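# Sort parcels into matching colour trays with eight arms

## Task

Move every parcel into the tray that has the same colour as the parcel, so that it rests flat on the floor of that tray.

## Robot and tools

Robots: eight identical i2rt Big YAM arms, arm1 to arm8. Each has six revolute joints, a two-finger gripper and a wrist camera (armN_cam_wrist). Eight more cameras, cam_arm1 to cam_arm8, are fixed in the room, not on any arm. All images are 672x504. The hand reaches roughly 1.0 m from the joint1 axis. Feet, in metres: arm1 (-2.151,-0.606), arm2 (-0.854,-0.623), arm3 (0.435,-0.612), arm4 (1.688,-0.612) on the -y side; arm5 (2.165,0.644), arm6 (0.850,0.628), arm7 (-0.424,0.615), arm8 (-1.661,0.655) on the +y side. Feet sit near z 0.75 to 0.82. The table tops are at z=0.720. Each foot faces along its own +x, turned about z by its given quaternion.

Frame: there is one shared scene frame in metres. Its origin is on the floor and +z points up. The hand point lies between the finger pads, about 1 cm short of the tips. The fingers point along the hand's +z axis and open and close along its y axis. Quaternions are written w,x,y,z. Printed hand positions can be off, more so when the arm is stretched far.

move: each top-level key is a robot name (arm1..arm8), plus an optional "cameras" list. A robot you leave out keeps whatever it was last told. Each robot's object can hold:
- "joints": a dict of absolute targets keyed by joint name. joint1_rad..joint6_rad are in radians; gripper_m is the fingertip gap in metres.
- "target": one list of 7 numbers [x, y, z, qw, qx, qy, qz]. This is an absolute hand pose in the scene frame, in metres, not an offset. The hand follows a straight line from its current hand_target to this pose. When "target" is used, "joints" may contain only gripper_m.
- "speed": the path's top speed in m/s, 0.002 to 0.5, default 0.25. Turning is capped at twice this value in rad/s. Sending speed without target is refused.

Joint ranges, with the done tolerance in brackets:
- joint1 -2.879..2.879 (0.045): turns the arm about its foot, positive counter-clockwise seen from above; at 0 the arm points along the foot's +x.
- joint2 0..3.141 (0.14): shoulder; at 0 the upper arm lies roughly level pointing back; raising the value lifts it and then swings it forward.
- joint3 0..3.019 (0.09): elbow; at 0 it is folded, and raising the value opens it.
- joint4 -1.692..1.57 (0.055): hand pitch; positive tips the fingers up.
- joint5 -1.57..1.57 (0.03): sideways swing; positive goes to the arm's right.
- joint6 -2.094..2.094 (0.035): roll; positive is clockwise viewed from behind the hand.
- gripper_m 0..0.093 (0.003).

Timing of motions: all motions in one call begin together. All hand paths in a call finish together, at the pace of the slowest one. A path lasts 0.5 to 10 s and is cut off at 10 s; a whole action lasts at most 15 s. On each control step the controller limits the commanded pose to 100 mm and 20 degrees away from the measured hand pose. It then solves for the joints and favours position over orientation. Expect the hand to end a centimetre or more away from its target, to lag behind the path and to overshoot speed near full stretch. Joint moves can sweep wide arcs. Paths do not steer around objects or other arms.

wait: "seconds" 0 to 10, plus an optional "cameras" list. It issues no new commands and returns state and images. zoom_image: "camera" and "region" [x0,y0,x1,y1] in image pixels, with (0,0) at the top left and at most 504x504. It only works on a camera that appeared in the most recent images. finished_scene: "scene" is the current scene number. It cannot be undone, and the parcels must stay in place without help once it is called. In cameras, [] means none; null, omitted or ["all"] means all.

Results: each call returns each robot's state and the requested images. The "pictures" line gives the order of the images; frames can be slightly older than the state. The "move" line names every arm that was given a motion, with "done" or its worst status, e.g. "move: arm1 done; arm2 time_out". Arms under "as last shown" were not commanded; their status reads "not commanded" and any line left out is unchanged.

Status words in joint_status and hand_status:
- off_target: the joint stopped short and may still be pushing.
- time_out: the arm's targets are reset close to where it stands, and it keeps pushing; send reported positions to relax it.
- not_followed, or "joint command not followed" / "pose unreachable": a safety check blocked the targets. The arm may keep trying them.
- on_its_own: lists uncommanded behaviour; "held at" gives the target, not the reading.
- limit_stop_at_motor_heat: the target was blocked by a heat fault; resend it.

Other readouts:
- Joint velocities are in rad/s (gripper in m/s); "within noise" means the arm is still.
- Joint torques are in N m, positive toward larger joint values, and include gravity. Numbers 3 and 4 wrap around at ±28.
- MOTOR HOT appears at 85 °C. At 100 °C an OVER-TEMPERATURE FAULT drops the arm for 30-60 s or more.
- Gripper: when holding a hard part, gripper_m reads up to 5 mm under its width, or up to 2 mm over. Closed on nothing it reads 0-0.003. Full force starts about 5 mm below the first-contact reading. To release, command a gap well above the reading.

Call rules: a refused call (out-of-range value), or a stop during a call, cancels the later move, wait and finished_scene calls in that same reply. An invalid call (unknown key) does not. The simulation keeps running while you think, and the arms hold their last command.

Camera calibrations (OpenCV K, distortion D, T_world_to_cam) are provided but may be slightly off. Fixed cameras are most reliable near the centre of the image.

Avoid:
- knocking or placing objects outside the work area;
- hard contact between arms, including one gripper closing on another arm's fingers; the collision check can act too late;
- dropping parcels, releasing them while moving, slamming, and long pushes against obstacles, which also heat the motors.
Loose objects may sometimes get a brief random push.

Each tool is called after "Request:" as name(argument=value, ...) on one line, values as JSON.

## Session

Request:
move(cameras=["cam_arm1","cam_arm2","cam_arm3","cam_arm4","cam_arm5","cam_arm6","cam_arm7","cam_arm8"])

Scene clock: 0.00 s.
Joint torques (N m): no reading
Heat: arm1: hottest joint1_rad 30 °C; arm2: hottest joint2_rad 30 °C; arm3: hottest joint1_rad 30 °C; arm4: hottest joint3_rad 34 °C; arm5: hottest joint3_rad 32 °C; arm6: hottest joint2_rad 31 °C; arm7: hottest joint3_rad 33 °C; arm8: hottest joint2_rad 30 °C.
Joint velocities: within noise
arm1.joint_positions: joint1_rad=+0.458 joint2_rad=+0.456 joint3_rad=+1.438 joint4_rad=-1.139 joint5_rad=+0.063 joint6_rad=-0.074 gripper_m=+0.09396
arm1.joint_status: not commanded
arm1.hand: x=-1.9866 y=-0.6052 z=+1.4040 quat_wxyz=(-0.650, +0.024, -0.759, +0.041) (m; scene frame)
arm1.hand_target: x=-1.9921 y=-0.6053 z=+1.4119 quat_wxyz=(-0.658, +0.023, -0.752, +0.041) (m; scene frame)
arm1.hand_status: not commanded
arm2.joint_positions: joint1_rad=-0.133 joint2_rad=+0.490 joint3_rad=+1.431 joint4_rad=-1.371 joint5_rad=+0.122 joint6_rad=+0.254 gripper_m=+0.09396
arm2.joint_status: not commanded
arm2.hand: x=-0.9557 y=-0.4897 z=+1.3731 quat_wxyz=(-0.193, +0.711, -0.448, -0.506) (m; scene frame)
arm2.hand_target: x=-0.9532 y=-0.4923 z=+1.3817 quat_wxyz=(-0.195, +0.705, -0.446, -0.516) (m; scene frame)
arm2.hand_status: not commanded
arm3.joint_positions: joint1_rad=+0.288 joint2_rad=+0.566 joint3_rad=+1.355 joint4_rad=-1.309 joint5_rad=+0.227 joint6_rad=-0.408 gripper_m=+0.09396
arm3.joint_status: not commanded
arm3.hand: x=+0.2384 y=-0.5089 z=+1.2929 quat_wxyz=(-0.272, +0.862, -0.018, -0.428) (m; scene frame)
arm3.hand_target: x=+0.2407 y=-0.5098 z=+1.3061 quat_wxyz=(-0.276, +0.854, -0.020, -0.440) (m; scene frame)
arm3.hand_status: not commanded
arm4.joint_positions: joint1_rad=-0.202 joint2_rad=+0.526 joint3_rad=+1.372 joint4_rad=-1.530 joint5_rad=+0.176 joint6_rad=+0.279 gripper_m=+0.09396
arm4.joint_status: not commanded
arm4.hand: x=+1.8391 y=-0.5129 z=+1.2624 quat_wxyz=(-0.405, +0.175, -0.887, -0.138) (m; scene frame)
arm4.hand_target: x=+1.8372 y=-0.5146 z=+1.2716 quat_wxyz=(-0.414, +0.173, -0.882, -0.143) (m; scene frame)
arm4.hand_status: not commanded
arm5.joint_positions: joint1_rad=+0.150 joint2_rad=+0.484 joint3_rad=+1.403 joint4_rad=-1.356 joint5_rad=-0.018 joint6_rad=+0.258 gripper_m=+0.09396
arm5.joint_status: not commanded
arm5.hand: x=+1.9905 y=+0.6571 z=+1.3561 quat_wxyz=(+0.044, +0.831, -0.149, -0.534) (m; scene frame)
arm5.hand_target: x=+1.9935 y=+0.6567 z=+1.3668 quat_wxyz=(+0.045, +0.825, -0.147, -0.545) (m; scene frame)
arm5.hand_status: not commanded
arm6.joint_positions: joint1_rad=+0.005 joint2_rad=+0.600 joint3_rad=+1.377 joint4_rad=-1.425 joint5_rad=+0.198 joint6_rad=-0.419 gripper_m=+0.09396
arm6.joint_status: not commanded
arm6.hand: x=+1.0055 y=+0.4776 z=+1.3387 quat_wxyz=(-0.341, -0.130, -0.883, +0.295) (m; scene frame)
arm6.hand_target: x=+1.0039 y=+0.4787 z=+1.3519 quat_wxyz=(-0.354, -0.130, -0.876, +0.302) (m; scene frame)
arm6.hand_status: not commanded
arm7.joint_positions: joint1_rad=-0.316 joint2_rad=+0.535 joint3_rad=+1.368 joint4_rad=-1.177 joint5_rad=-0.073 joint6_rad=-0.126 gripper_m=+0.09396
arm7.joint_status: not commanded
arm7.hand: x=-0.2873 y=+0.4416 z=+1.3804 quat_wxyz=(-0.508, -0.311, -0.757, +0.270) (m; scene frame)
arm7.hand_target: x=-0.2897 y=+0.4449 z=+1.3917 quat_wxyz=(-0.517, -0.307, -0.750, +0.275) (m; scene frame)
arm7.hand_status: not commanded
arm8.joint_positions: joint1_rad=+0.154 joint2_rad=+0.581 joint3_rad=+1.368 joint4_rad=-1.211 joint5_rad=-0.224 joint6_rad=+0.370 gripper_m=+0.09396
arm8.joint_status: not commanded
arm8.hand: x=-1.7287 y=+0.4302 z=+1.3236 quat_wxyz=(-0.435, -0.755, -0.361, +0.333) (m; scene frame)
arm8.hand_target: x=-1.7273 y=+0.4330 z=+1.3347 quat_wxyz=(-0.441, -0.748, -0.360, +0.341) (m; scene frame)
arm8.hand_status: not commanded
pictures: cam_arm1, cam_arm2, cam_arm3, cam_arm4, cam_arm5, cam_arm6, cam_arm7, cam_arm8

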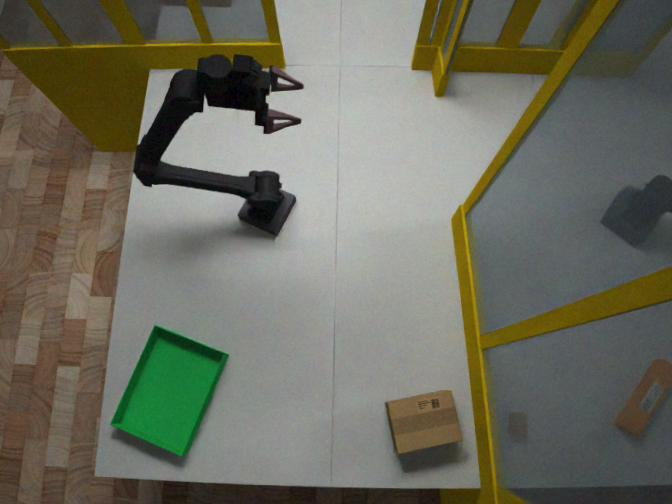

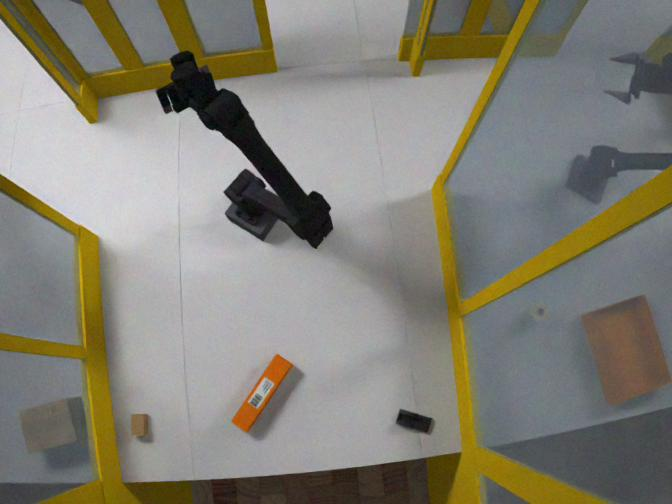

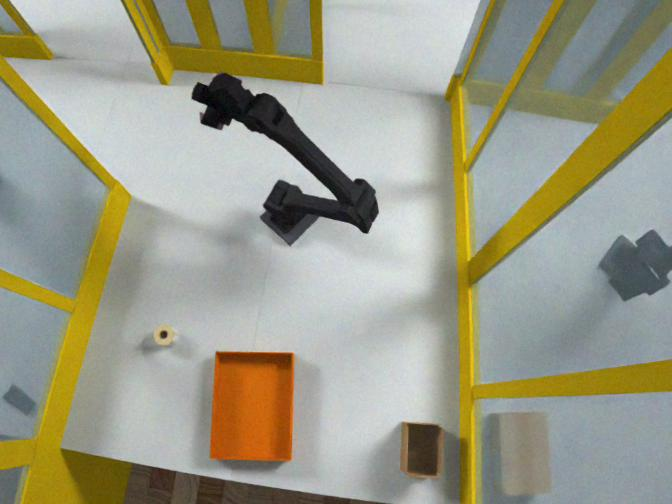

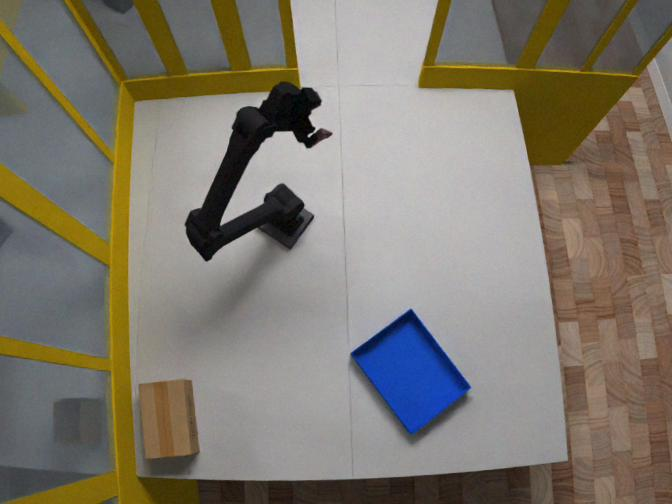

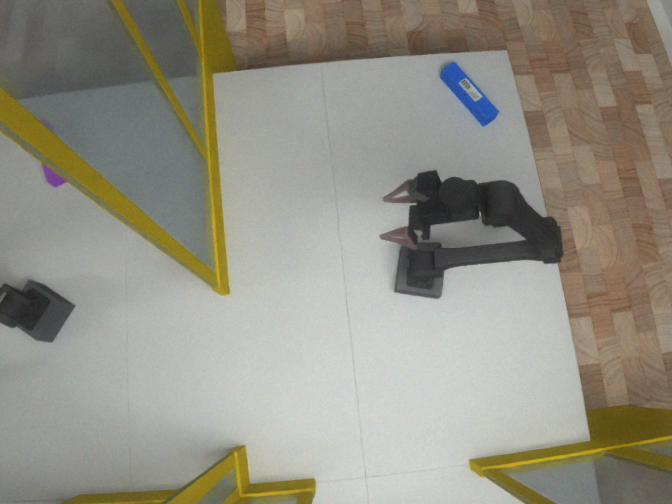

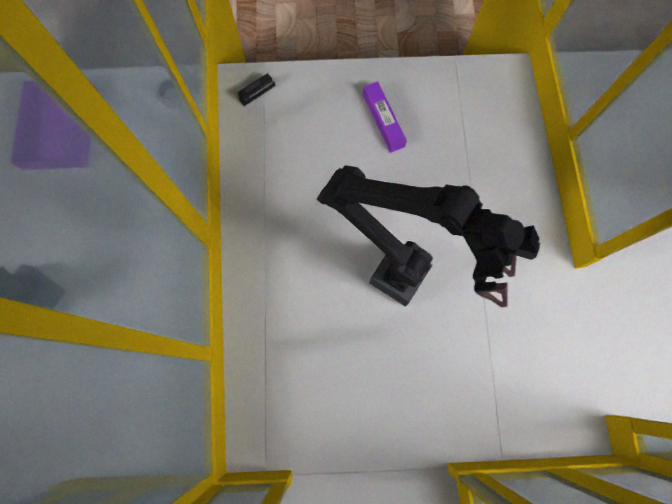

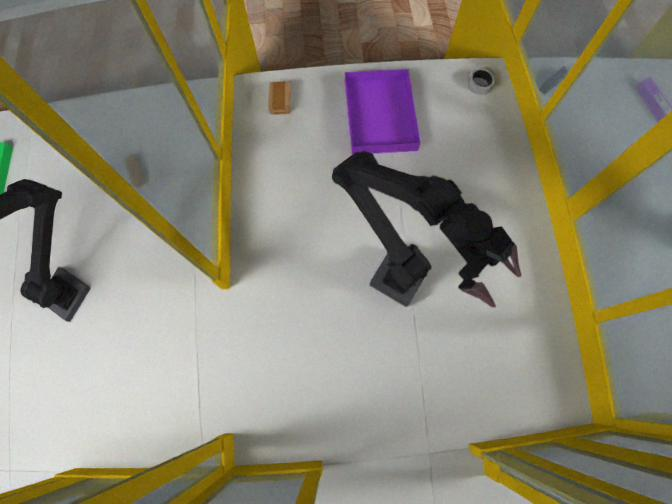

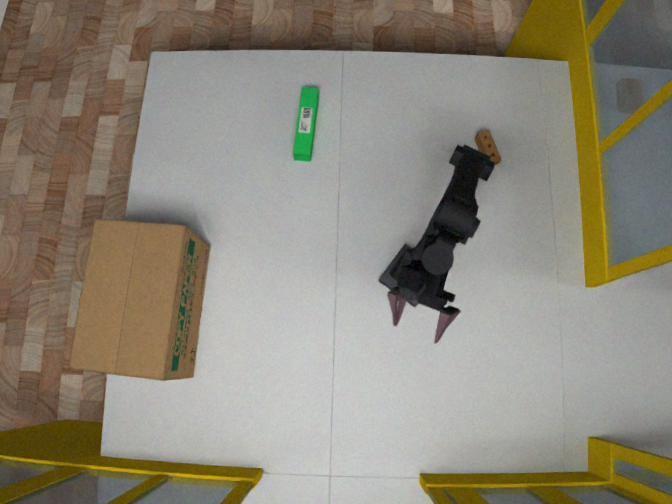

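Request:
move(arm8={"joints":{"joint1_rad":-1.929,"joint2_rad":1.42,"joint3_rad":1.35,"joint4_rad":-1.49,"joint5_rad":0,"joint6_rad":0.69}}, arm2={"joints":{"joint1_rad":2.175,"joint2_rad":1.46,"joint3_rad":1.3,"joint4_rad":-1.39,"joint5_rad":0,"joint6_rad":0.642}}, arm5={"joints":{"joint1_rad":-1.714,"joint2_rad":1.46,"joint3_rad":1.29,"joint4_rad":-1.4,"joint5_rad":0,"joint6_rad":-0.859}}, arm6={"joints":{"joint1_rad":2.208,"joint2_rad":1.47,"joint3_rad":1.22,"joint4_rad":-1.33,"joint5_rad":0,"joint6_rad":-0.295}}, arm1={"joints":{"joint1_rad":1.518,"joint2_rad":1.39,"joint3_rad":1.3,"joint4_rad":-1.48,"joint5_rad":0,"joint6_rad":-0.475}}, arm3={"joints":{"joint1_rad":0.239,"joint2_rad":1.44,"joint3_rad":1.38,"joint4_rad":-1.5,"joint5_rad":0,"joint6_rad":-0.372}}, arm4={"joints":{"joint1_rad":0.161,"joint2_rad":1.47,"joint3_rad":1.42,"joint4_rad":-1.5,"joint5_rad":0,"joint6_rad":-0.459}}, arm7={"joints":{"joint1_rad":-1.023,"joint2_rad":1.46,"joint3_rad":1.29,"joint4_rad":-1.38,"joint5_rad":0,"joint6_rad":-0.091}}, cameras=[])

Request:
move(arm8={"target":[-2.017,1.168,0.9,0,-0.676,0.737,0],"speed":0.3}, arm2={"target":[-0.889,-1.239,0.9,0,0.906,0.423,0],"speed":0.3}, arm5={"target":[2.446,1.301,0.9,0,-0.848,0.53,0],"speed":0.3}, arm6={"target":[0.837,1.28,0.9,0,-0.809,0.588,0],"speed":0.3}, cameras=["arm2_cam_wrist","arm5_cam_wrist","arm6_cam_wrist","arm8_cam_wrist"])

Scene clock: 148.40 s.
Joint torques (N m): arm1=[1.73 -9.23 8.47 -0.12 0.01 -0.07] | arm2=[0.5 -14.97 8.36 0.17 0.03 0.05] | arm3=[-2.08 -13.8 11.34 -0.27 -0.3 0.12] | arm4=[1.2 -9.47 12.01 0.49 -0.18 -0.04] | arm5=[-1.14 -10.58 7.2 -0.14 -0.22 -0.14] | arm6=[-0.26 -9.29 8.29 0.08 0.06 -0.02] | arm7=[-0.38 -9.99 9.78 -0.17 0 0.21] | arm8=[1.67 -12.4 10.11 -0.51 -0.02 0.02]
Heat: arm1: hottest joint3_rad 32 °C; arm2: hottest joint3_rad 36 °C; arm3: hottest joint3_rad 33 °C; arm4: hottest joint3_rad 41 °C; arm5: hottest joint3_rad 36 °C; arm6: hottest joint3_rad 35 °C; arm7: hottest joint3_rad 44 °C; arm8: hottest joint3_rad 38 °C.
move: arm1 done; arm2 done; arm3 done; arm4 done; arm5 done; arm6 done; arm7 done; arm8 done
Joint velocities: within noise
arm1.joint_positions: joint1_rad=+1.510 joint2_rad=+1.384 joint3_rad=+1.303 joint4_rad=-1.468 joint5_rad=+0.001 joint6_rad=-0.468 gripper_m=+0.09399
arm1.joint_status: all done
arm1.hand: x=-1.9633 y=-0.2463 z=+1.0012 quat_wxyz=(-0.008, +0.701, -0.713, +0.002) (m; scene frame)
arm1.hand_target: x=-1.9677 y=-0.2476 z=+0.9978 quat_wxyz=(+0.002, +0.706, -0.708, +0.005) (m; scene frame)
arm1.hand_status: not commanded
arm2.joint_positions: joint1_rad=+2.175 joint2_rad=+1.471 joint3_rad=+1.299 joint4_rad=-1.380 joint5_rad=+0.001 joint6_rad=+0.628 gripper_m=+0.09400
arm2.joint_status: all done
arm2.hand: x=-0.8793 y=-1.0551 z=+0.9999 quat_wxyz=(+0.008, +0.904, +0.428, -0.005) (m; scene frame)
arm2.hand_target: x=-0.8787 y=-1.0522 z=+1.0046 quat_wxyz=(+0.009, +0.906, +0.423, -0.005) (m; scene frame)
arm2.hand_status: not commanded
arm3.joint_positions: joint1_rad=+0.255 joint2_rad=+1.446 joint3_rad=+1.355 joint4_rad=-1.488 joint5_rad=+0.004 joint6_rad=-0.388 gripper_m=+0.09396
arm3.joint_status: all done
arm3.hand: x=+0.0404 y=-0.4657 z=+0.9845 quat_wxyz=(-0.003, +1.000, +0.016, +0.007) (m; scene frame)
arm3.hand_target: x=+0.0393 y=-0.4590 z=+0.9964 quat_wxyz=(-0.005, +1.000, +0.000, -0.002) (m; scene frame)
arm3.hand_status: not commanded
arm4.joint_positions: joint1_rad=+0.148 joint2_rad=+1.459 joint3_rad=+1.398 joint4_rad=-1.506 joint5_rad=+0.002 joint6_rad=-0.451 gripper_m=+0.09398
arm4.joint_status: all done
arm4.hand: x=+1.8858 y=-0.2269 z=+0.9930 quat_wxyz=(+0.005, +0.700, -0.714, +0.000) (m; scene frame)
arm4.hand_target: x=+1.8845 y=-0.2164 z=+0.9967 quat_wxyz=(-0.002, +0.708, -0.707, -0.004) (m; scene frame)
arm4.hand_status: not commanded
arm5.joint_positions: joint1_rad=-1.713 joint2_rad=+1.476 joint3_rad=+1.282 joint4_rad=-1.387 joint5_rad=+0.001 joint6_rad=-0.849 gripper_m=+0.09398
arm5.joint_status: all done
arm5.hand: x=+2.3315 y=+1.0343 z=+0.9880 quat_wxyz=(+0.001, +0.846, -0.533, +0.001) (m; scene frame)
arm5.hand_target: x=+2.3312 y=+1.0326 z=+0.9971 quat_wxyz=(-0.004, +0.848, -0.530, +0.000) (m; scene frame)
arm5.hand_status: not commanded
arm6.joint_positions: joint1_rad=+2.204 joint2_rad=+1.478 joint3_rad=+1.216 joint4_rad=-1.328 joint5_rad=-0.001 joint6_rad=-0.302 gripper_m=+0.09400
arm6.joint_status: all done
arm6.hand: x=+0.8441 y=+1.0469 z=+0.9861 quat_wxyz=(+0.008, +0.810, -0.586, +0.005) (m; scene frame)
arm6.hand_target: x=+0.8427 y=+1.0474 z=+0.9909 quat_wxyz=(+0.004, +0.809, -0.588, +0.002) (m; scene frame)
arm6.hand_status: not commanded
arm7.joint_positions: joint1_rad=-1.022 joint2_rad=+1.455 joint3_rad=+1.294 joint4_rad=-1.369 joint5_rad=-0.002 joint6_rad=-0.100 gripper_m=+0.09395
arm7.joint_status: all done
arm7.hand: x=-0.4630 y=+0.1837 z=+1.0055 quat_wxyz=(-0.012, -0.704, -0.710, +0.014) (m; scene frame)
arm7.hand_target: x=-0.4634 y=+0.1871 z=+1.0020 quat_wxyz=(-0.006, -0.707, -0.707, +0.007) (m; scene frame)
arm7.hand_status: not commanded
arm8.joint_positions: joint1_rad=-1.928 joint2_rad=+1.436 joint3_rad=+1.348 joint4_rad=-1.480 joint5_rad=+0.000 joint6_rad=+0.683 gripper_m=+0.09400
arm8.joint_status: all done
arm8.hand: x=-1.9001 y=+1.0001 z=+0.9926 quat_wxyz=(+0.000, -0.680, +0.733, +0.001) (m; scene frame)
arm8.hand_target: x=-1.8976 y=+0.9972 z=+0.9997 quat_wxyz=(+0.000, -0.677, +0.736, +0.005) (m; scene frame)
arm8.hand_status: not commanded
pictures: none
No camera images: "cameras" was empty.

Scene clock: 150.67 s.
Joint torques (N m): arm1=[1.85 -9.52 8.42 -0.12 0.01 -0.07] | arm2=[0.32 -21.71 11.41 0.14 0 0.07] | arm3=[-2.02 -13.74 11.37 -0.28 -0.3 0.12] | arm4=[1.26 -9.47 12.01 0.49 -0.18 -0.03] | arm5=[-1.14 -19.72 10.17 -0.27 -0.27 -0.13] | arm6=[-0.15 -15.33 12.27 -0.2 0.05 -0.01] | arm7=[-0.44 -10.05 9.74 -0.2 -0.01 0.21] | arm8=[1.79 -18.55 14.35 -0.68 -0.01 0.03]
Heat: arm1: hottest joint3_rad 32 °C; arm2: hottest joint3_rad 37 °C; arm3: hottest joint3_rad 33 °C; arm4: hottest joint3_rad 41 °C; arm5: hottest joint3_rad 36 °C; arm6: hottest joint3_rad 35 °C; arm7: hottest joint3_rad 44 °C; arm8: hottest joint3_rad 38 °C.
move: arm2 off_target; arm5 off_target; arm6 off_target; arm8 off_target
Joint velocities: within noise
arm1, arm3, arm4, arm7: as last shown
arm2.joint_positions: joint1_rad=+2.175 joint2_rad=+2.002 joint3_rad=+1.722 joint4_rad=-1.311 joint5_rad=+0.001 joint6_rad=+0.629 gripper_m=+0.09400
arm2.joint_status: not commanded
arm2.hand: x=-0.8890 y=-1.2259 z=+0.8913 quat_wxyz=(-0.010, +0.904, +0.428, +0.005) (m; scene frame)
arm2.hand_target: x=-0.8889 y=-1.2384 z=+0.9001 quat_wxyz=(+0.000, +0.906, +0.423, +0.000) (m; scene frame)
arm2.hand_status: off_target (0.016 m and 1.4 deg from the pose sent, 0.210 m and 1.3 deg at the start)
arm5.joint_positions: joint1_rad=-1.713 joint2_rad=+2.333 joint3_rad=+2.277 joint4_rad=-1.553 joint5_rad=+0.001 joint6_rad=-0.849 gripper_m=+0.09398
arm5.joint_status: not commanded
arm5.hand: x=+2.4411 y=+1.2912 z=+0.8857 quat_wxyz=(+0.015, +0.846, -0.533, +0.003) (m; scene frame)
arm5.hand_target: x=+2.4457 y=+1.3003 z=+0.9001 quat_wxyz=(-0.001, +0.848, -0.530, +0.000) (m; scene frame)
arm5.hand_status: off_target (0.018 m and 1.9 deg from the pose sent, 0.303 m and 0.5 deg at the start)
arm6.joint_positions: joint1_rad=+2.204 joint2_rad=+2.112 joint3_rad=+1.841 joint4_rad=-1.329 joint5_rad=-0.001 joint6_rad=-0.301 gripper_m=+0.09400
arm6.joint_status: not commanded
arm6.hand: x=+0.8407 y=+1.2641 z=+0.8891 quat_wxyz=(+0.012, +0.810, -0.587, +0.008) (m; scene frame)
arm6.hand_target: x=+0.8370 y=+1.2791 z=+0.9001 quat_wxyz=(+0.000, +0.809, -0.588, +0.000) (m; scene frame)
arm6.hand_status: off_target (0.020 m and 1.7 deg from the pose sent, 0.249 m and 1.1 deg at the start)
arm8.joint_positions: joint1_rad=-1.928 joint2_rad=+1.999 joint3_rad=+1.817 joint4_rad=-1.415 joint5_rad=+0.000 joint6_rad=+0.686 gripper_m=+0.09400
arm8.joint_status: not commanded
arm8.hand: x=-2.0090 y=+1.1566 z=+0.8890 quat_wxyz=(-0.002, -0.679, +0.734, -0.013) (m; scene frame)
arm8.hand_target: x=-2.0166 y=+1.1673 z=+0.9000 quat_wxyz=(+0.000, -0.676, +0.737, +0.000) (m; scene frame)
arm8.hand_status: off_target (0.018 m and 1.6 deg from the pose sent, 0.225 m and 0.6 deg at the start)
pictures: arm2_cam_wrist, arm5_cam_wrist, arm6_cam_wrist, arm8_cam_wrist
camera_calibration:
arm2_cam_wrist: T_world_to_cam=[[-0.770586, 0.636801, 0.0261124, 0.0711056], [0.523056, 0.608473, 0.596803, 0.683421], [0.364156, 0.473546, -0.801963, 1.73963], [0, 0, 0, 1]] pos_world=[-0.936169, -1.28492, 0.985392]
arm5_cam_wrist: T_world_to_cam=[[0.906704, 0.421436, -0.0167204, -2.74166], [0.349529, -0.728632, 0.589003, -0.426487], [0.236044, -0.539896, -0.807958, 0.960638], [0, 0, 0, 1]] pos_world=[2.4082, 1.36333, 0.981515]
arm6_cam_wrist: T_world_to_cam=[[0.948056, 0.318085, -0.0036042, -1.19732], [0.257077, -0.75945, 0.597618, 0.218422], [0.187356, -0.567502, -0.801773, 1.39704], [0, 0, 0, 1]] pos_world=[0.817228, 1.33955, 0.985263]
arm8_cam_wrist: T_world_to_cam=[[0.996409, -0.0844608, 0.00590014, 2.09523], [-0.0706324, -0.790799, 0.607986, 0.236546], [-0.0466852, -0.60622, -0.793925, 1.43371], [0, 0, 0, 1]] pos_world=[-2.00406, 1.23317, 0.982078]

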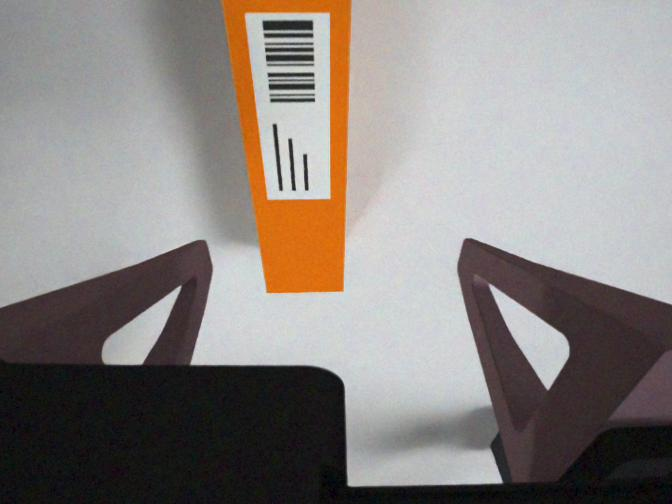

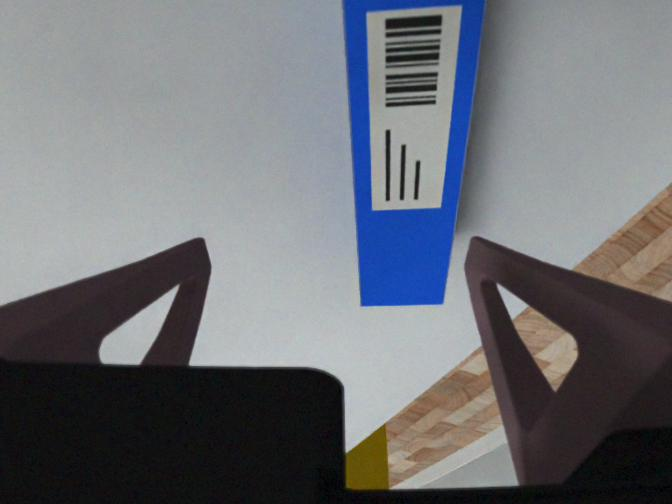

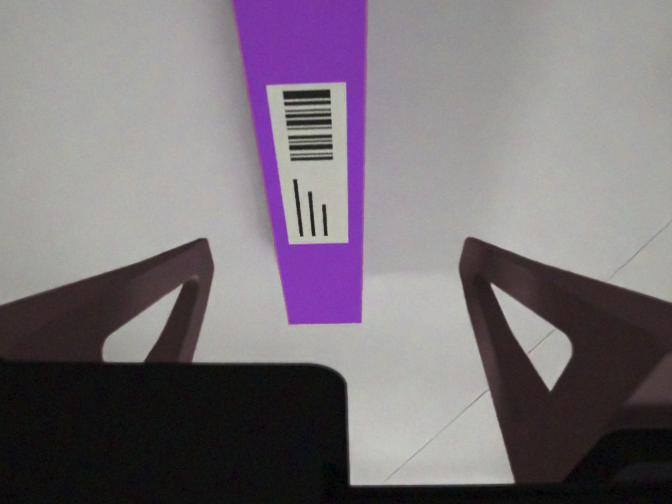

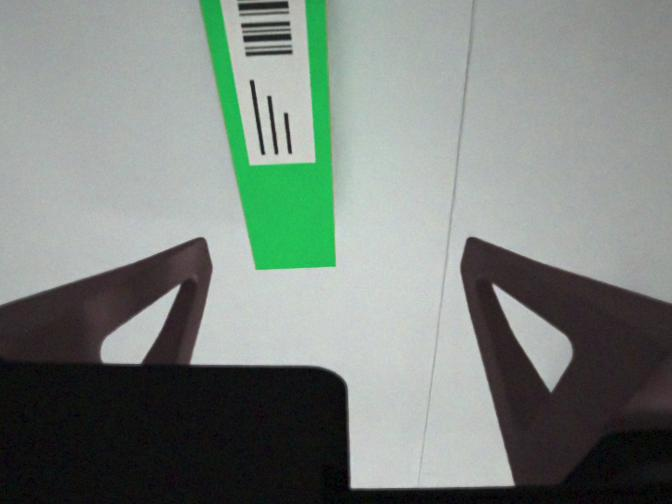

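Request:
move(arm8={"target":[-2.04,1.203,0.752,0,-0.690,0.724,0],"speed":0.15}, arm2={"target":[-0.882,-1.252,0.757,0,0.906,0.423,0],"speed":0.15}, arm5={"target":[2.471,1.325,0.757,0,-0.8616,0.5075,0],"speed":0.15}, arm6={"target":[0.832,1.25,0.759,0,-0.821,0.571,0],"speed":0.15}, cameras=[])

Request:
move(arm8={"joints":{"gripper_m":0.03}}, arm2={"joints":{"gripper_m":0.03}}, arm5={"joints":{"gripper_m":0.03}}, arm6={"joints":{"gripper_m":0.03}}, cameras=["cam_arm5"])

Scene clock: 231.40 s.
Joint torques (N m): arm1=[1.9 -9.11 8.55 -0.2 0.02 -0.05] | arm2=[0.79 -22.95 7.5 0.91 0.01 0.07] | arm3=[-1.96 -13.86 11.38 -0.28 -0.29 0.13] | arm4=[1.2 -9.47 12 0.49 -0.18 -0.03] | arm5=[-1.2 -19.72 9.24 0.38 -0.32 -0.17] | arm6=[0.15 -15.33 7.31 0.58 0.06 -0.18] | arm7=[-0.32 -9.99 9.74 -0.18 -0.01 0.2] | arm8=[1.73 -21.07 12.93 0.14 0.03 -0.1]
Heat: arm1: hottest joint3_rad 34 °C; arm2: hottest joint3_rad 43 °C; arm3: hottest joint3_rad 34 °C; arm4: hottest joint3_rad 44 °C; arm5: hottest joint3_rad 42 °C; arm6: hottest joint3_rad 41 °C; arm7: hottest joint3_rad 42 °C; arm8: hottest joint3_rad 46 °C.
move: arm2 done; arm5 off_target; arm6 done; arm8 off_target
Joint velocities: within noise
arm1, arm3, arm4, arm7: as last shown
arm2.joint_positions: joint1_rad=+2.181 joint2_rad=+2.182 joint3_rad=+1.669 joint4_rad=-1.056 joint5_rad=+0.001 joint6_rad=+0.640 gripper_m=+0.09400
arm2.joint_status: not commanded
arm2.hand: x=-0.8866 y=-1.2499 z=+0.7650 quat_wxyz=(+0.000, +0.905, +0.426, -0.001) (m; scene frame)
arm2.hand_target: x=-0.8819 y=-1.2518 z=+0.7571 quat_wxyz=(+0.000, +0.906, +0.423, +0.000) (m; scene frame)
arm2.hand_status: done (0.009 m and 0.4 deg from the pose sent, 0.137 m and 1.4 deg at the start)
arm5.joint_positions: joint1_rad=-1.724 joint2_rad=+2.532 joint3_rad=+2.299 joint4_rad=-1.375 joint5_rad=+0.001 joint6_rad=-0.919 gripper_m=+0.09398
arm5.joint_status: not commanded
arm5.hand: x=+2.4609 y=+1.3156 z=+0.7531 quat_wxyz=(+0.015, +0.861, -0.508, +0.003) (m; scene frame)
arm5.hand_target: x=+2.4710 y=+1.3244 z=+0.7573 quat_wxyz=(+0.000, +0.862, -0.508, +0.000) (m; scene frame)
arm5.hand_status: off_target (0.014 m and 1.7 deg from the pose sent, 0.136 m and 3.9 deg at the start)
arm6.joint_positions: joint1_rad=+2.209 joint2_rad=+2.196 joint3_rad=+1.626 joint4_rad=-1.009 joint5_rad=-0.001 joint6_rad=-0.316 gripper_m=+0.09400
arm6.joint_status: not commanded
arm6.hand: x=+0.8379 y=+1.2463 z=+0.7628 quat_wxyz=(+0.004, +0.816, -0.579, +0.002) (m; scene frame)
arm6.hand_target: x=+0.8319 y=+1.2498 z=+0.7590 quat_wxyz=(+0.000, +0.821, -0.571, +0.000) (m; scene frame)
arm6.hand_status: done (0.008 m and 1.2 deg from the pose sent, 0.131 m and 2.8 deg at the start)
arm8.joint_positions: joint1_rad=-1.928 joint2_rad=+2.232 joint3_rad=+1.817 joint4_rad=-1.197 joint5_rad=+0.000 joint6_rad=+0.662 gripper_m=+0.09400
arm8.joint_status: not commanded
arm8.hand: x=-2.0302 y=+1.1870 z=+0.7451 quat_wxyz=(-0.004, -0.687, +0.726, -0.021) (m; scene frame)
arm8.hand_target: x=-2.0396 y=+1.2023 z=+0.7523 quat_wxyz=(+0.000, -0.690, +0.724, +0.000) (m; scene frame)
arm8.hand_status: off_target (0.020 m and 2.4 deg from the pose sent, 0.148 m and 2.3 deg at the start)
pictures: none
No camera images: "cameras" was empty.

Scene clock: 232.17 s.
Joint torques (N m): arm1=[1.9 -9.23 8.53 -0.13 0.03 -0.06] | arm2=[0.79 -22.95 7.53 0.88 0.03 0.07] | arm3=[-2.02 -13.8 11.34 -0.28 -0.3 0.13] | arm4=[1.2 -9.47 12 0.5 -0.18 -0.03] | arm5=[-1.38 -20.72 9.05 0.43 -0.33 -0.16] | arm6=[0.09 -15.38 7.32 0.55 0.06 -0.16] | arm7=[-0.38 -9.99 9.74 -0.21 -0.01 0.2] | arm8=[1.9 -21.07 12.79 0.13 0.01 -0.1]
Heat: arm1: hottest joint3_rad 34 °C; arm2: hottest joint3_rad 43 °C; arm3: hottest joint3_rad 34 °C; arm4: hottest joint3_rad 44 °C; arm5: hottest joint3_rad 42 °C; arm6: hottest joint3_rad 41 °C; arm7: hottest joint3_rad 42 °C; arm8: hottest joint3_rad 46 °C.
move: arm2 off_target; arm5 off_target; arm6 off_target; arm8 off_target
Joint velocities: within noise
arm1, arm3, arm4, arm7: as last shown
arm2.joint_positions: joint1_rad=+2.181 joint2_rad=+2.182 joint3_rad=+1.669 joint4_rad=-1.055 joint5_rad=+0.000 joint6_rad=+0.641 gripper_m=+0.05868
arm2.joint_status: gripper_m off_target (ended at +0.05872, target +0.03000)
arm2.hand: x=-0.8865 y=-1.2501 z=+0.7650 quat_wxyz=(+0.000, +0.905, +0.426, -0.001) (m; scene frame)
arm2.hand_target: x=-0.8820 y=-1.2518 z=+0.7571 quat_wxyz=(+0.000, +0.906, +0.423, +0.000) (m; scene frame)
arm2.hand_status: not commanded
arm5.joint_positions: joint1_rad=-1.724 joint2_rad=+2.534 joint3_rad=+2.301 joint4_rad=-1.375 joint5_rad=+0.001 joint6_rad=-0.920 gripper_m=+0.05877
arm5.joint_status: gripper_m off_target (ended at +0.05881, target +0.03000)
arm5.hand: x=+2.4610 y=+1.3159 z=+0.7527 quat_wxyz=(+0.015, +0.861, -0.508, +0.003) (m; scene frame)
arm5.hand_target: x=+2.4709 y=+1.3244 z=+0.7573 quat_wxyz=(+0.000, +0.862, -0.508, +0.000) (m; scene frame)
arm5.hand_status: not commanded
arm6.joint_positions: joint1_rad=+2.209 joint2_rad=+2.196 joint3_rad=+1.626 joint4_rad=-1.009 joint5_rad=-0.001 joint6_rad=-0.318 gripper_m=+0.05969
arm6.joint_status: gripper_m off_target (ended at +0.05972, target +0.03000)
arm6.hand: x=+0.8379 y=+1.2464 z=+0.7628 quat_wxyz=(+0.004, +0.816, -0.578, +0.002) (m; scene frame)
arm6.hand_target: x=+0.8321 y=+1.2498 z=+0.7590 quat_wxyz=(+0.000, +0.821, -0.571, +0.000) (m; scene frame)
arm6.hand_status: not commanded
arm8.joint_positions: joint1_rad=-1.928 joint2_rad=+2.232 joint3_rad=+1.819 joint4_rad=-1.196 joint5_rad=-0.001 joint6_rad=+0.661 gripper_m=+0.06048
arm8.joint_status: gripper_m off_target (ended at +0.06050, target +0.03000)
arm8.hand: x=-2.0310 y=+1.1880 z=+0.7457 quat_wxyz=(-0.004, -0.688, +0.726, -0.019) (m; scene frame)
arm8.hand_target: x=-2.0397 y=+1.2024 z=+0.7524 quat_wxyz=(+0.000, -0.690, +0.724, +0.000) (m; scene frame)
arm8.hand_status: not commanded
pictures: cam_arm5

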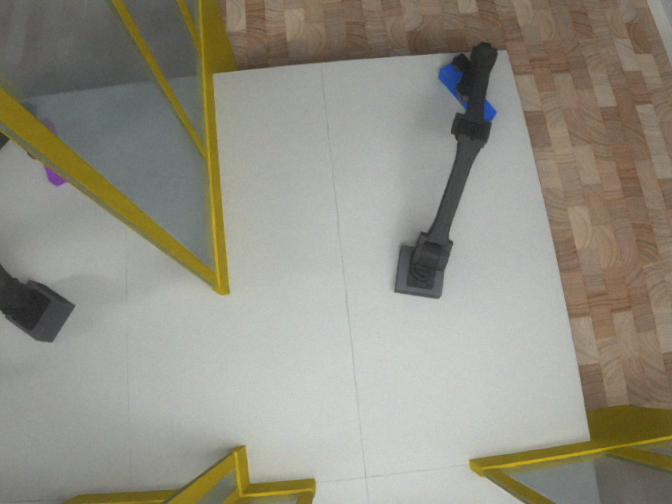

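Request:
move(arm8={"target":[-2.04,1.203,0.90,0,-0.690,0.724,0]}, arm2={"target":[-0.882,-1.252,0.88,0,0.906,0.423,0]}, arm5={"target":[2.471,1.325,0.88,0,-0.8616,0.5075,0]}, arm6={"target":[0.832,1.25,0.88,0,-0.821,0.571,0]}, cameras=[])

Request:
move(arm8={"target":[-1.878,0.967,1.06,0,-0.690,0.724,0],"speed":0.35}, arm2={"target":[-0.877,-1.042,1.0,0,0.906,0.423,0],"speed":0.35}, arm5={"target":[2.33,1.03,1.0,0,-0.8616,0.5075,0],"speed":0.35}, arm6={"target":[0.842,1.045,1.0,0,-0.821,0.571,0],"speed":0.35}, cameras=[])

Request:
move(arm8={"joints":{"joint1_rad":0.339}}, arm2={"joints":{"joint1_rad":-2.094,"joint6_rad":0.384}}, arm5={"joints":{"joint1_rad":1.567,"joint6_rad":-0.265}}, arm6={"joints":{"joint1_rad":-1.164,"joint6_rad":-0.211}}, cameras=["cam_arm8","cam_arm6"])

Scene clock: 247.80 s.
Joint torques (N m): arm1=[1.85 -9.11 8.46 -0.13 0.02 -0.07] | arm2=[0.79 -22.53 10.97 0.12 0.03 0.07] | arm3=[-1.9 -13.63 11.36 -0.27 -0.29 0.13] | arm4=[1.26 -9.47 12 0.49 -0.18 -0.03] | arm5=[-1.85 -20.66 10.41 -0.17 -0.26 -0.15] | arm6=[0.21 -17.08 11.38 -0.23 0.06 -0.16] | arm7=[-0.26 -9.93 9.74 -0.24 -0.01 0.2] | arm8=[1.67 -20.19 14.43 -0.62 0.01 -0.08]
Heat: arm1: hottest joint3_rad 34 °C; arm2: hottest joint3_rad 41 °C; arm3: hottest joint3_rad 34 °C; arm4: hottest joint3_rad 44 °C; arm5: hottest joint3_rad 41 °C; arm6: hottest joint3_rad 40 °C; arm7: hottest joint3_rad 42 °C; arm8: hottest joint3_rad 43 °C.
move: arm2 off_target; arm5 off_target; arm6 off_target; arm8 off_target
Joint velocities: within noise
arm1, arm3, arm4, arm7: as last shown
arm2.joint_positions: joint1_rad=+2.181 joint2_rad=+2.053 joint3_rad=+1.752 joint4_rad=-1.287 joint5_rad=+0.000 joint6_rad=+0.641 gripper_m=+0.05868
arm2.joint_status: not commanded
arm2.hand: x=-0.8860 y=-1.2405 z=+0.8721 quat_wxyz=(-0.008, +0.905, +0.426, +0.004) (m; scene frame)
arm2.hand_target: x=-0.8819 y=-1.2515 z=+0.8800 quat_wxyz=(+0.000, +0.906, +0.423, +0.000) (m; scene frame)
arm2.hand_status: off_target (0.015 m and 1.1 deg from the pose sent, 0.115 m and 0.4 deg at the start)
arm5.joint_positions: joint1_rad=-1.724 joint2_rad=+2.501 joint3_rad=+2.530 joint4_rad=-1.643 joint5_rad=+0.000 joint6_rad=-0.920 gripper_m=+0.05877
arm5.joint_status: not commanded
arm5.hand: x=+2.4618 y=+1.3184 z=+0.8635 quat_wxyz=(+0.017, +0.861, -0.508, +0.003) (m; scene frame)
arm5.hand_target: x=+2.4708 y=+1.3241 z=+0.8801 quat_wxyz=(-0.001, +0.862, -0.508, +0.000) (m; scene frame)
arm5.hand_status: off_target (0.020 m and 2.0 deg from the pose sent, 0.128 m and 1.7 deg at the start)
arm6.joint_positions: joint1_rad=+2.209 joint2_rad=+2.077 joint3_rad=+1.681 joint4_rad=-1.230 joint5_rad=-0.001 joint6_rad=-0.318 gripper_m=+0.05969
arm6.joint_status: not commanded
arm6.hand: x=+0.8382 y=+1.2317 z=+0.8529 quat_wxyz=(+0.023, +0.816, -0.578, +0.016) (m; scene frame)
arm6.hand_target: x=+0.8321 y=+1.2487 z=+0.8804 quat_wxyz=(+0.000, +0.821, -0.571, +0.000) (m; scene frame)
arm6.hand_status: off_target (0.033 m and 3.3 deg from the pose sent, 0.117 m and 1.1 deg at the start)
arm8.joint_positions: joint1_rad=-1.928 joint2_rad=+2.127 joint3_rad=+2.029 joint4_rad=-1.498 joint5_rad=-0.001 joint6_rad=+0.661 gripper_m=+0.06048
arm8.joint_status: not commanded
arm8.hand: x=-2.0338 y=+1.1922 z=+0.8904 quat_wxyz=(-0.003, -0.688, +0.726, -0.012) (m; scene frame)
arm8.hand_target: x=-2.0397 y=+1.2024 z=+0.9002 quat_wxyz=(+0.000, -0.690, +0.724, +0.001) (m; scene frame)
arm8.hand_status: off_target (0.016 m and 1.5 deg from the pose sent, 0.155 m and 2.2 deg at the start; pose on its path clipped on 3 of 51 steps)
pictures: none
No camera images: "cameras" was empty.

Scene clock: 249.70 s.
Joint torques (N m): arm1=[1.85 -9.47 8.44 -0.18 0 -0.06] | arm2=[-0.03 -13.57 8.23 0.2 0.03 -0.03] | arm3=[-2.02 -13.8 11.33 -0.28 -0.29 0.12] | arm4=[1.2 -9.47 12 0.49 -0.18 -0.03] | arm5=[-0.09 -9.88 7.02 -0.03 -0.28 0] | arm6=[-0.56 -9.93 8.38 -0.18 0.07 -0.18] | arm7=[-0.44 -9.88 9.76 -0.21 0 0.2] | arm8=[1.96 -8.88 9.55 -0.54 0 -0.06]
Heat: arm1: hottest joint3_rad 34 °C; arm2: hottest joint3_rad 40 °C; arm3: hottest joint3_rad 34 °C; arm4: hottest joint3_rad 44 °C; arm5: hottest joint3_rad 41 °C; arm6: hottest joint3_rad 40 °C; arm7: hottest joint3_rad 42 °C; arm8: hottest joint3_rad 43 °C.
move: arm2 done; arm5 done; arm6 done; arm8 done
Joint velocities: within noise
arm1, arm3, arm4, arm7: as last shown
arm2.joint_positions: joint1_rad=+2.181 joint2_rad=+1.448 joint3_rad=+1.276 joint4_rad=-1.387 joint5_rad=+0.000 joint6_rad=+0.641 gripper_m=+0.05868
arm2.joint_status: not commanded
arm2.hand: x=-0.8760 y=-1.0445 z=+1.0004 quat_wxyz=(+0.005, +0.905, +0.426, -0.003) (m; scene frame)
arm2.hand_target: x=-0.8769 y=-1.0420 z=+0.9999 quat_wxyz=(+0.000, +0.906, +0.423, +0.000) (m; scene frame)
arm2.hand_status: done (0.003 m and 0.7 deg from the pose sent, 0.236 m and 1.1 deg at the start)
arm5.joint_positions: joint1_rad=-1.723 joint2_rad=+1.460 joint3_rad=+1.288 joint4_rad=-1.405 joint5_rad=+0.000 joint6_rad=-0.920 gripper_m=+0.05877
arm5.joint_status: not commanded
arm5.hand: x=+2.3338 y=+1.0293 z=+0.9963 quat_wxyz=(+0.000, +0.862, -0.507, +0.001) (m; scene frame)
arm5.hand_target: x=+2.3300 y=+1.0300 z=+1.0000 quat_wxyz=(+0.000, +0.862, -0.507, +0.000) (m; scene frame)
arm5.hand_status: done (0.005 m and 0.1 deg from the pose sent, 0.345 m and 2.0 deg at the start)
arm6.joint_positions: joint1_rad=+2.209 joint2_rad=+1.470 joint3_rad=+1.221 joint4_rad=-1.335 joint5_rad=-0.001 joint6_rad=-0.325 gripper_m=+0.05969
arm6.joint_status: not commanded
arm6.hand: x=+0.8420 y=+1.0466 z=+0.9914 quat_wxyz=(+0.006, +0.818, -0.575, +0.003) (m; scene frame)
arm6.hand_target: x=+0.8420 y=+1.0449 z=+0.9999 quat_wxyz=(+0.000, +0.821, -0.571, +0.000) (m; scene frame)
arm6.hand_status: done (0.009 m and 0.9 deg from the pose sent, 0.238 m and 3.3 deg at the start)
arm8.joint_positions: joint1_rad=-1.928 joint2_rad=+1.331 joint3_rad=+1.427 joint4_rad=-1.650 joint5_rad=-0.001 joint6_rad=+0.661 gripper_m=+0.06047
arm8.joint_status: not commanded
arm8.hand: x=-1.8789 y=+0.9695 z=+1.0624 quat_wxyz=(+0.001, -0.688, +0.726, +0.008) (m; scene frame)
arm8.hand_target: x=-1.8781 y=+0.9670 z=+1.0601 quat_wxyz=(+0.000, -0.690, +0.724, +0.000) (m; scene frame)
arm8.hand_status: done (0.004 m and 1.0 deg from the pose sent, 0.322 m and 1.5 deg at the start)
pictures: none
No camera images: "cameras" was empty.

Scene clock: 252.53 s.
Joint torques (N m): arm1=[1.9 -9.47 8.57 -0.13 0 -0.04] | arm2=[0.09 -14.92 8.2 0.18 -0.01 -0.17] | arm3=[-2.02 -13.74 11.38 -0.28 -0.3 0.13] | arm4=[1.2 -9.47 12.01 0.49 -0.18 -0.03] | arm5=[0.09 -10.34 6.91 0.01 -0.12 0.05] | arm6=[-0.85 -9.88 8.38 -0.16 -0.04 -0.02] | arm7=[-0.26 -10.05 9.8 -0.24 0 0.2] | arm8=[2.14 -10.75 9.51 -0.62 0.01 -0.06]
Heat: arm1: hottest joint3_rad 34 °C; arm2: hottest joint3_rad 40 °C; arm3: hottest joint3_rad 34 °C; arm4: hottest joint3_rad 44 °C; arm5: hottest joint3_rad 41 °C; arm6: hottest joint3_rad 39 °C; arm7: hottest joint3_rad 42 °C; arm8: hottest joint3_rad 42 °C.
move: arm2 done; arm5 done; arm6 done; arm8 done
Joint velocities: within noise
arm1, arm3, arm4, arm7: as last shown
arm2.joint_positions: joint1_rad=-2.093 joint2_rad=+1.461 joint3_rad=+1.276 joint4_rad=-1.387 joint5_rad=+0.001 joint6_rad=+0.395 gripper_m=+0.05873
arm2.joint_status: all done
arm2.hand: x=-0.4624 y=-0.4636 z=+0.9955 quat_wxyz=(+0.001, -0.003, -1.000, +0.000) (m; scene frame)
arm2.hand_target: x=-0.4654 y=-0.4654 z=+1.0004 quat_wxyz=(+0.000, +0.001, -1.000, -0.001) (m; scene frame)
arm2.hand_status: not commanded
arm5.joint_positions: joint1_rad=+1.566 joint2_rad=+1.475 joint3_rad=+1.288 joint4_rad=-1.406 joint5_rad=-0.002 joint6_rad=-0.275 gripper_m=+0.05870
arm5.joint_status: all done
arm5.hand: x=+2.0526 y=+0.2348 z=+0.9846 quat_wxyz=(-0.005, +0.704, +0.710, +0.013) (m; scene frame)
arm5.hand_target: x=+2.0534 y=+0.2364 z=+0.9940 quat_wxyz=(-0.002, +0.707, +0.707, +0.007) (m; scene frame)
arm5.hand_status: not commanded
arm6.joint_positions: joint1_rad=-1.160 joint2_rad=+1.470 joint3_rad=+1.221 joint4_rad=-1.335 joint5_rad=+0.002 joint6_rad=-0.218 gripper_m=+0.05981
arm6.joint_status: all done
arm6.hand: x=+0.7639 y=+0.2191 z=+0.9914 quat_wxyz=(+0.004, -0.703, -0.711, -0.005) (m; scene frame)
arm6.hand_target: x=+0.7626 y=+0.2209 z=+0.9999 quat_wxyz=(+0.000, -0.707, -0.707, +0.000) (m; scene frame)
arm6.hand_status: not commanded
arm8.joint_positions: joint1_rad=+0.336 joint2_rad=+1.345 joint3_rad=+1.427 joint4_rad=-1.650 joint5_rad=+0.000 joint6_rad=+0.661 gripper_m=+0.06042
arm8.joint_status: all done
arm8.hand: x=-1.7642 y=+0.2850 z=+1.0578 quat_wxyz=(-0.001, -0.949, -0.314, +0.001) (m; scene frame)
arm8.hand_target: x=-1.7619 y=+0.2896 z=+1.0607 quat_wxyz=(-0.001, -0.948, -0.317, +0.001) (m; scene frame)
arm8.hand_status: not commanded
pictures: cam_arm6, cam_arm8

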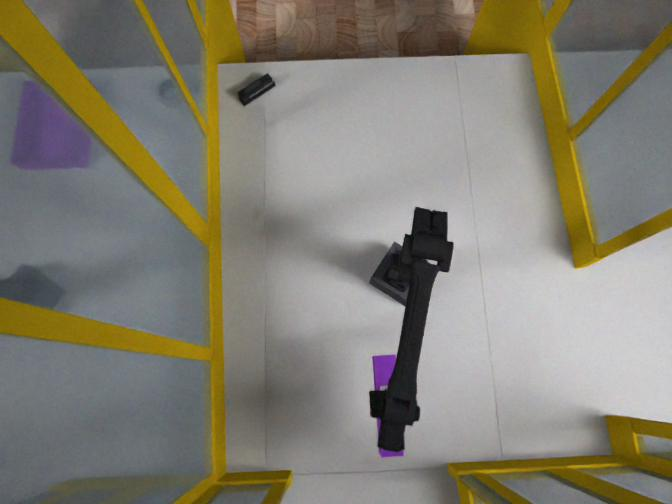

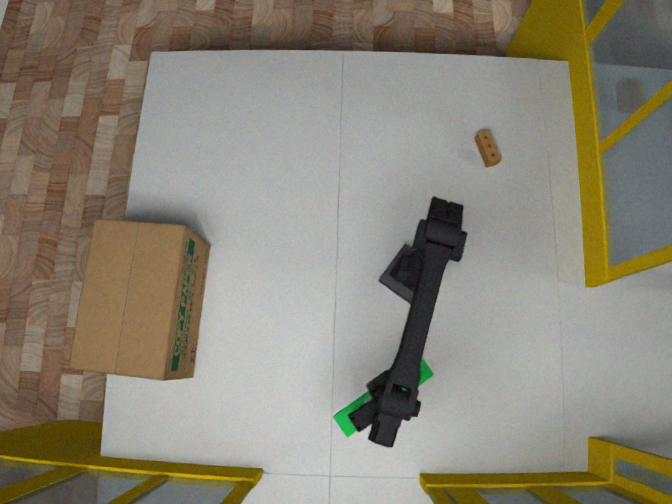

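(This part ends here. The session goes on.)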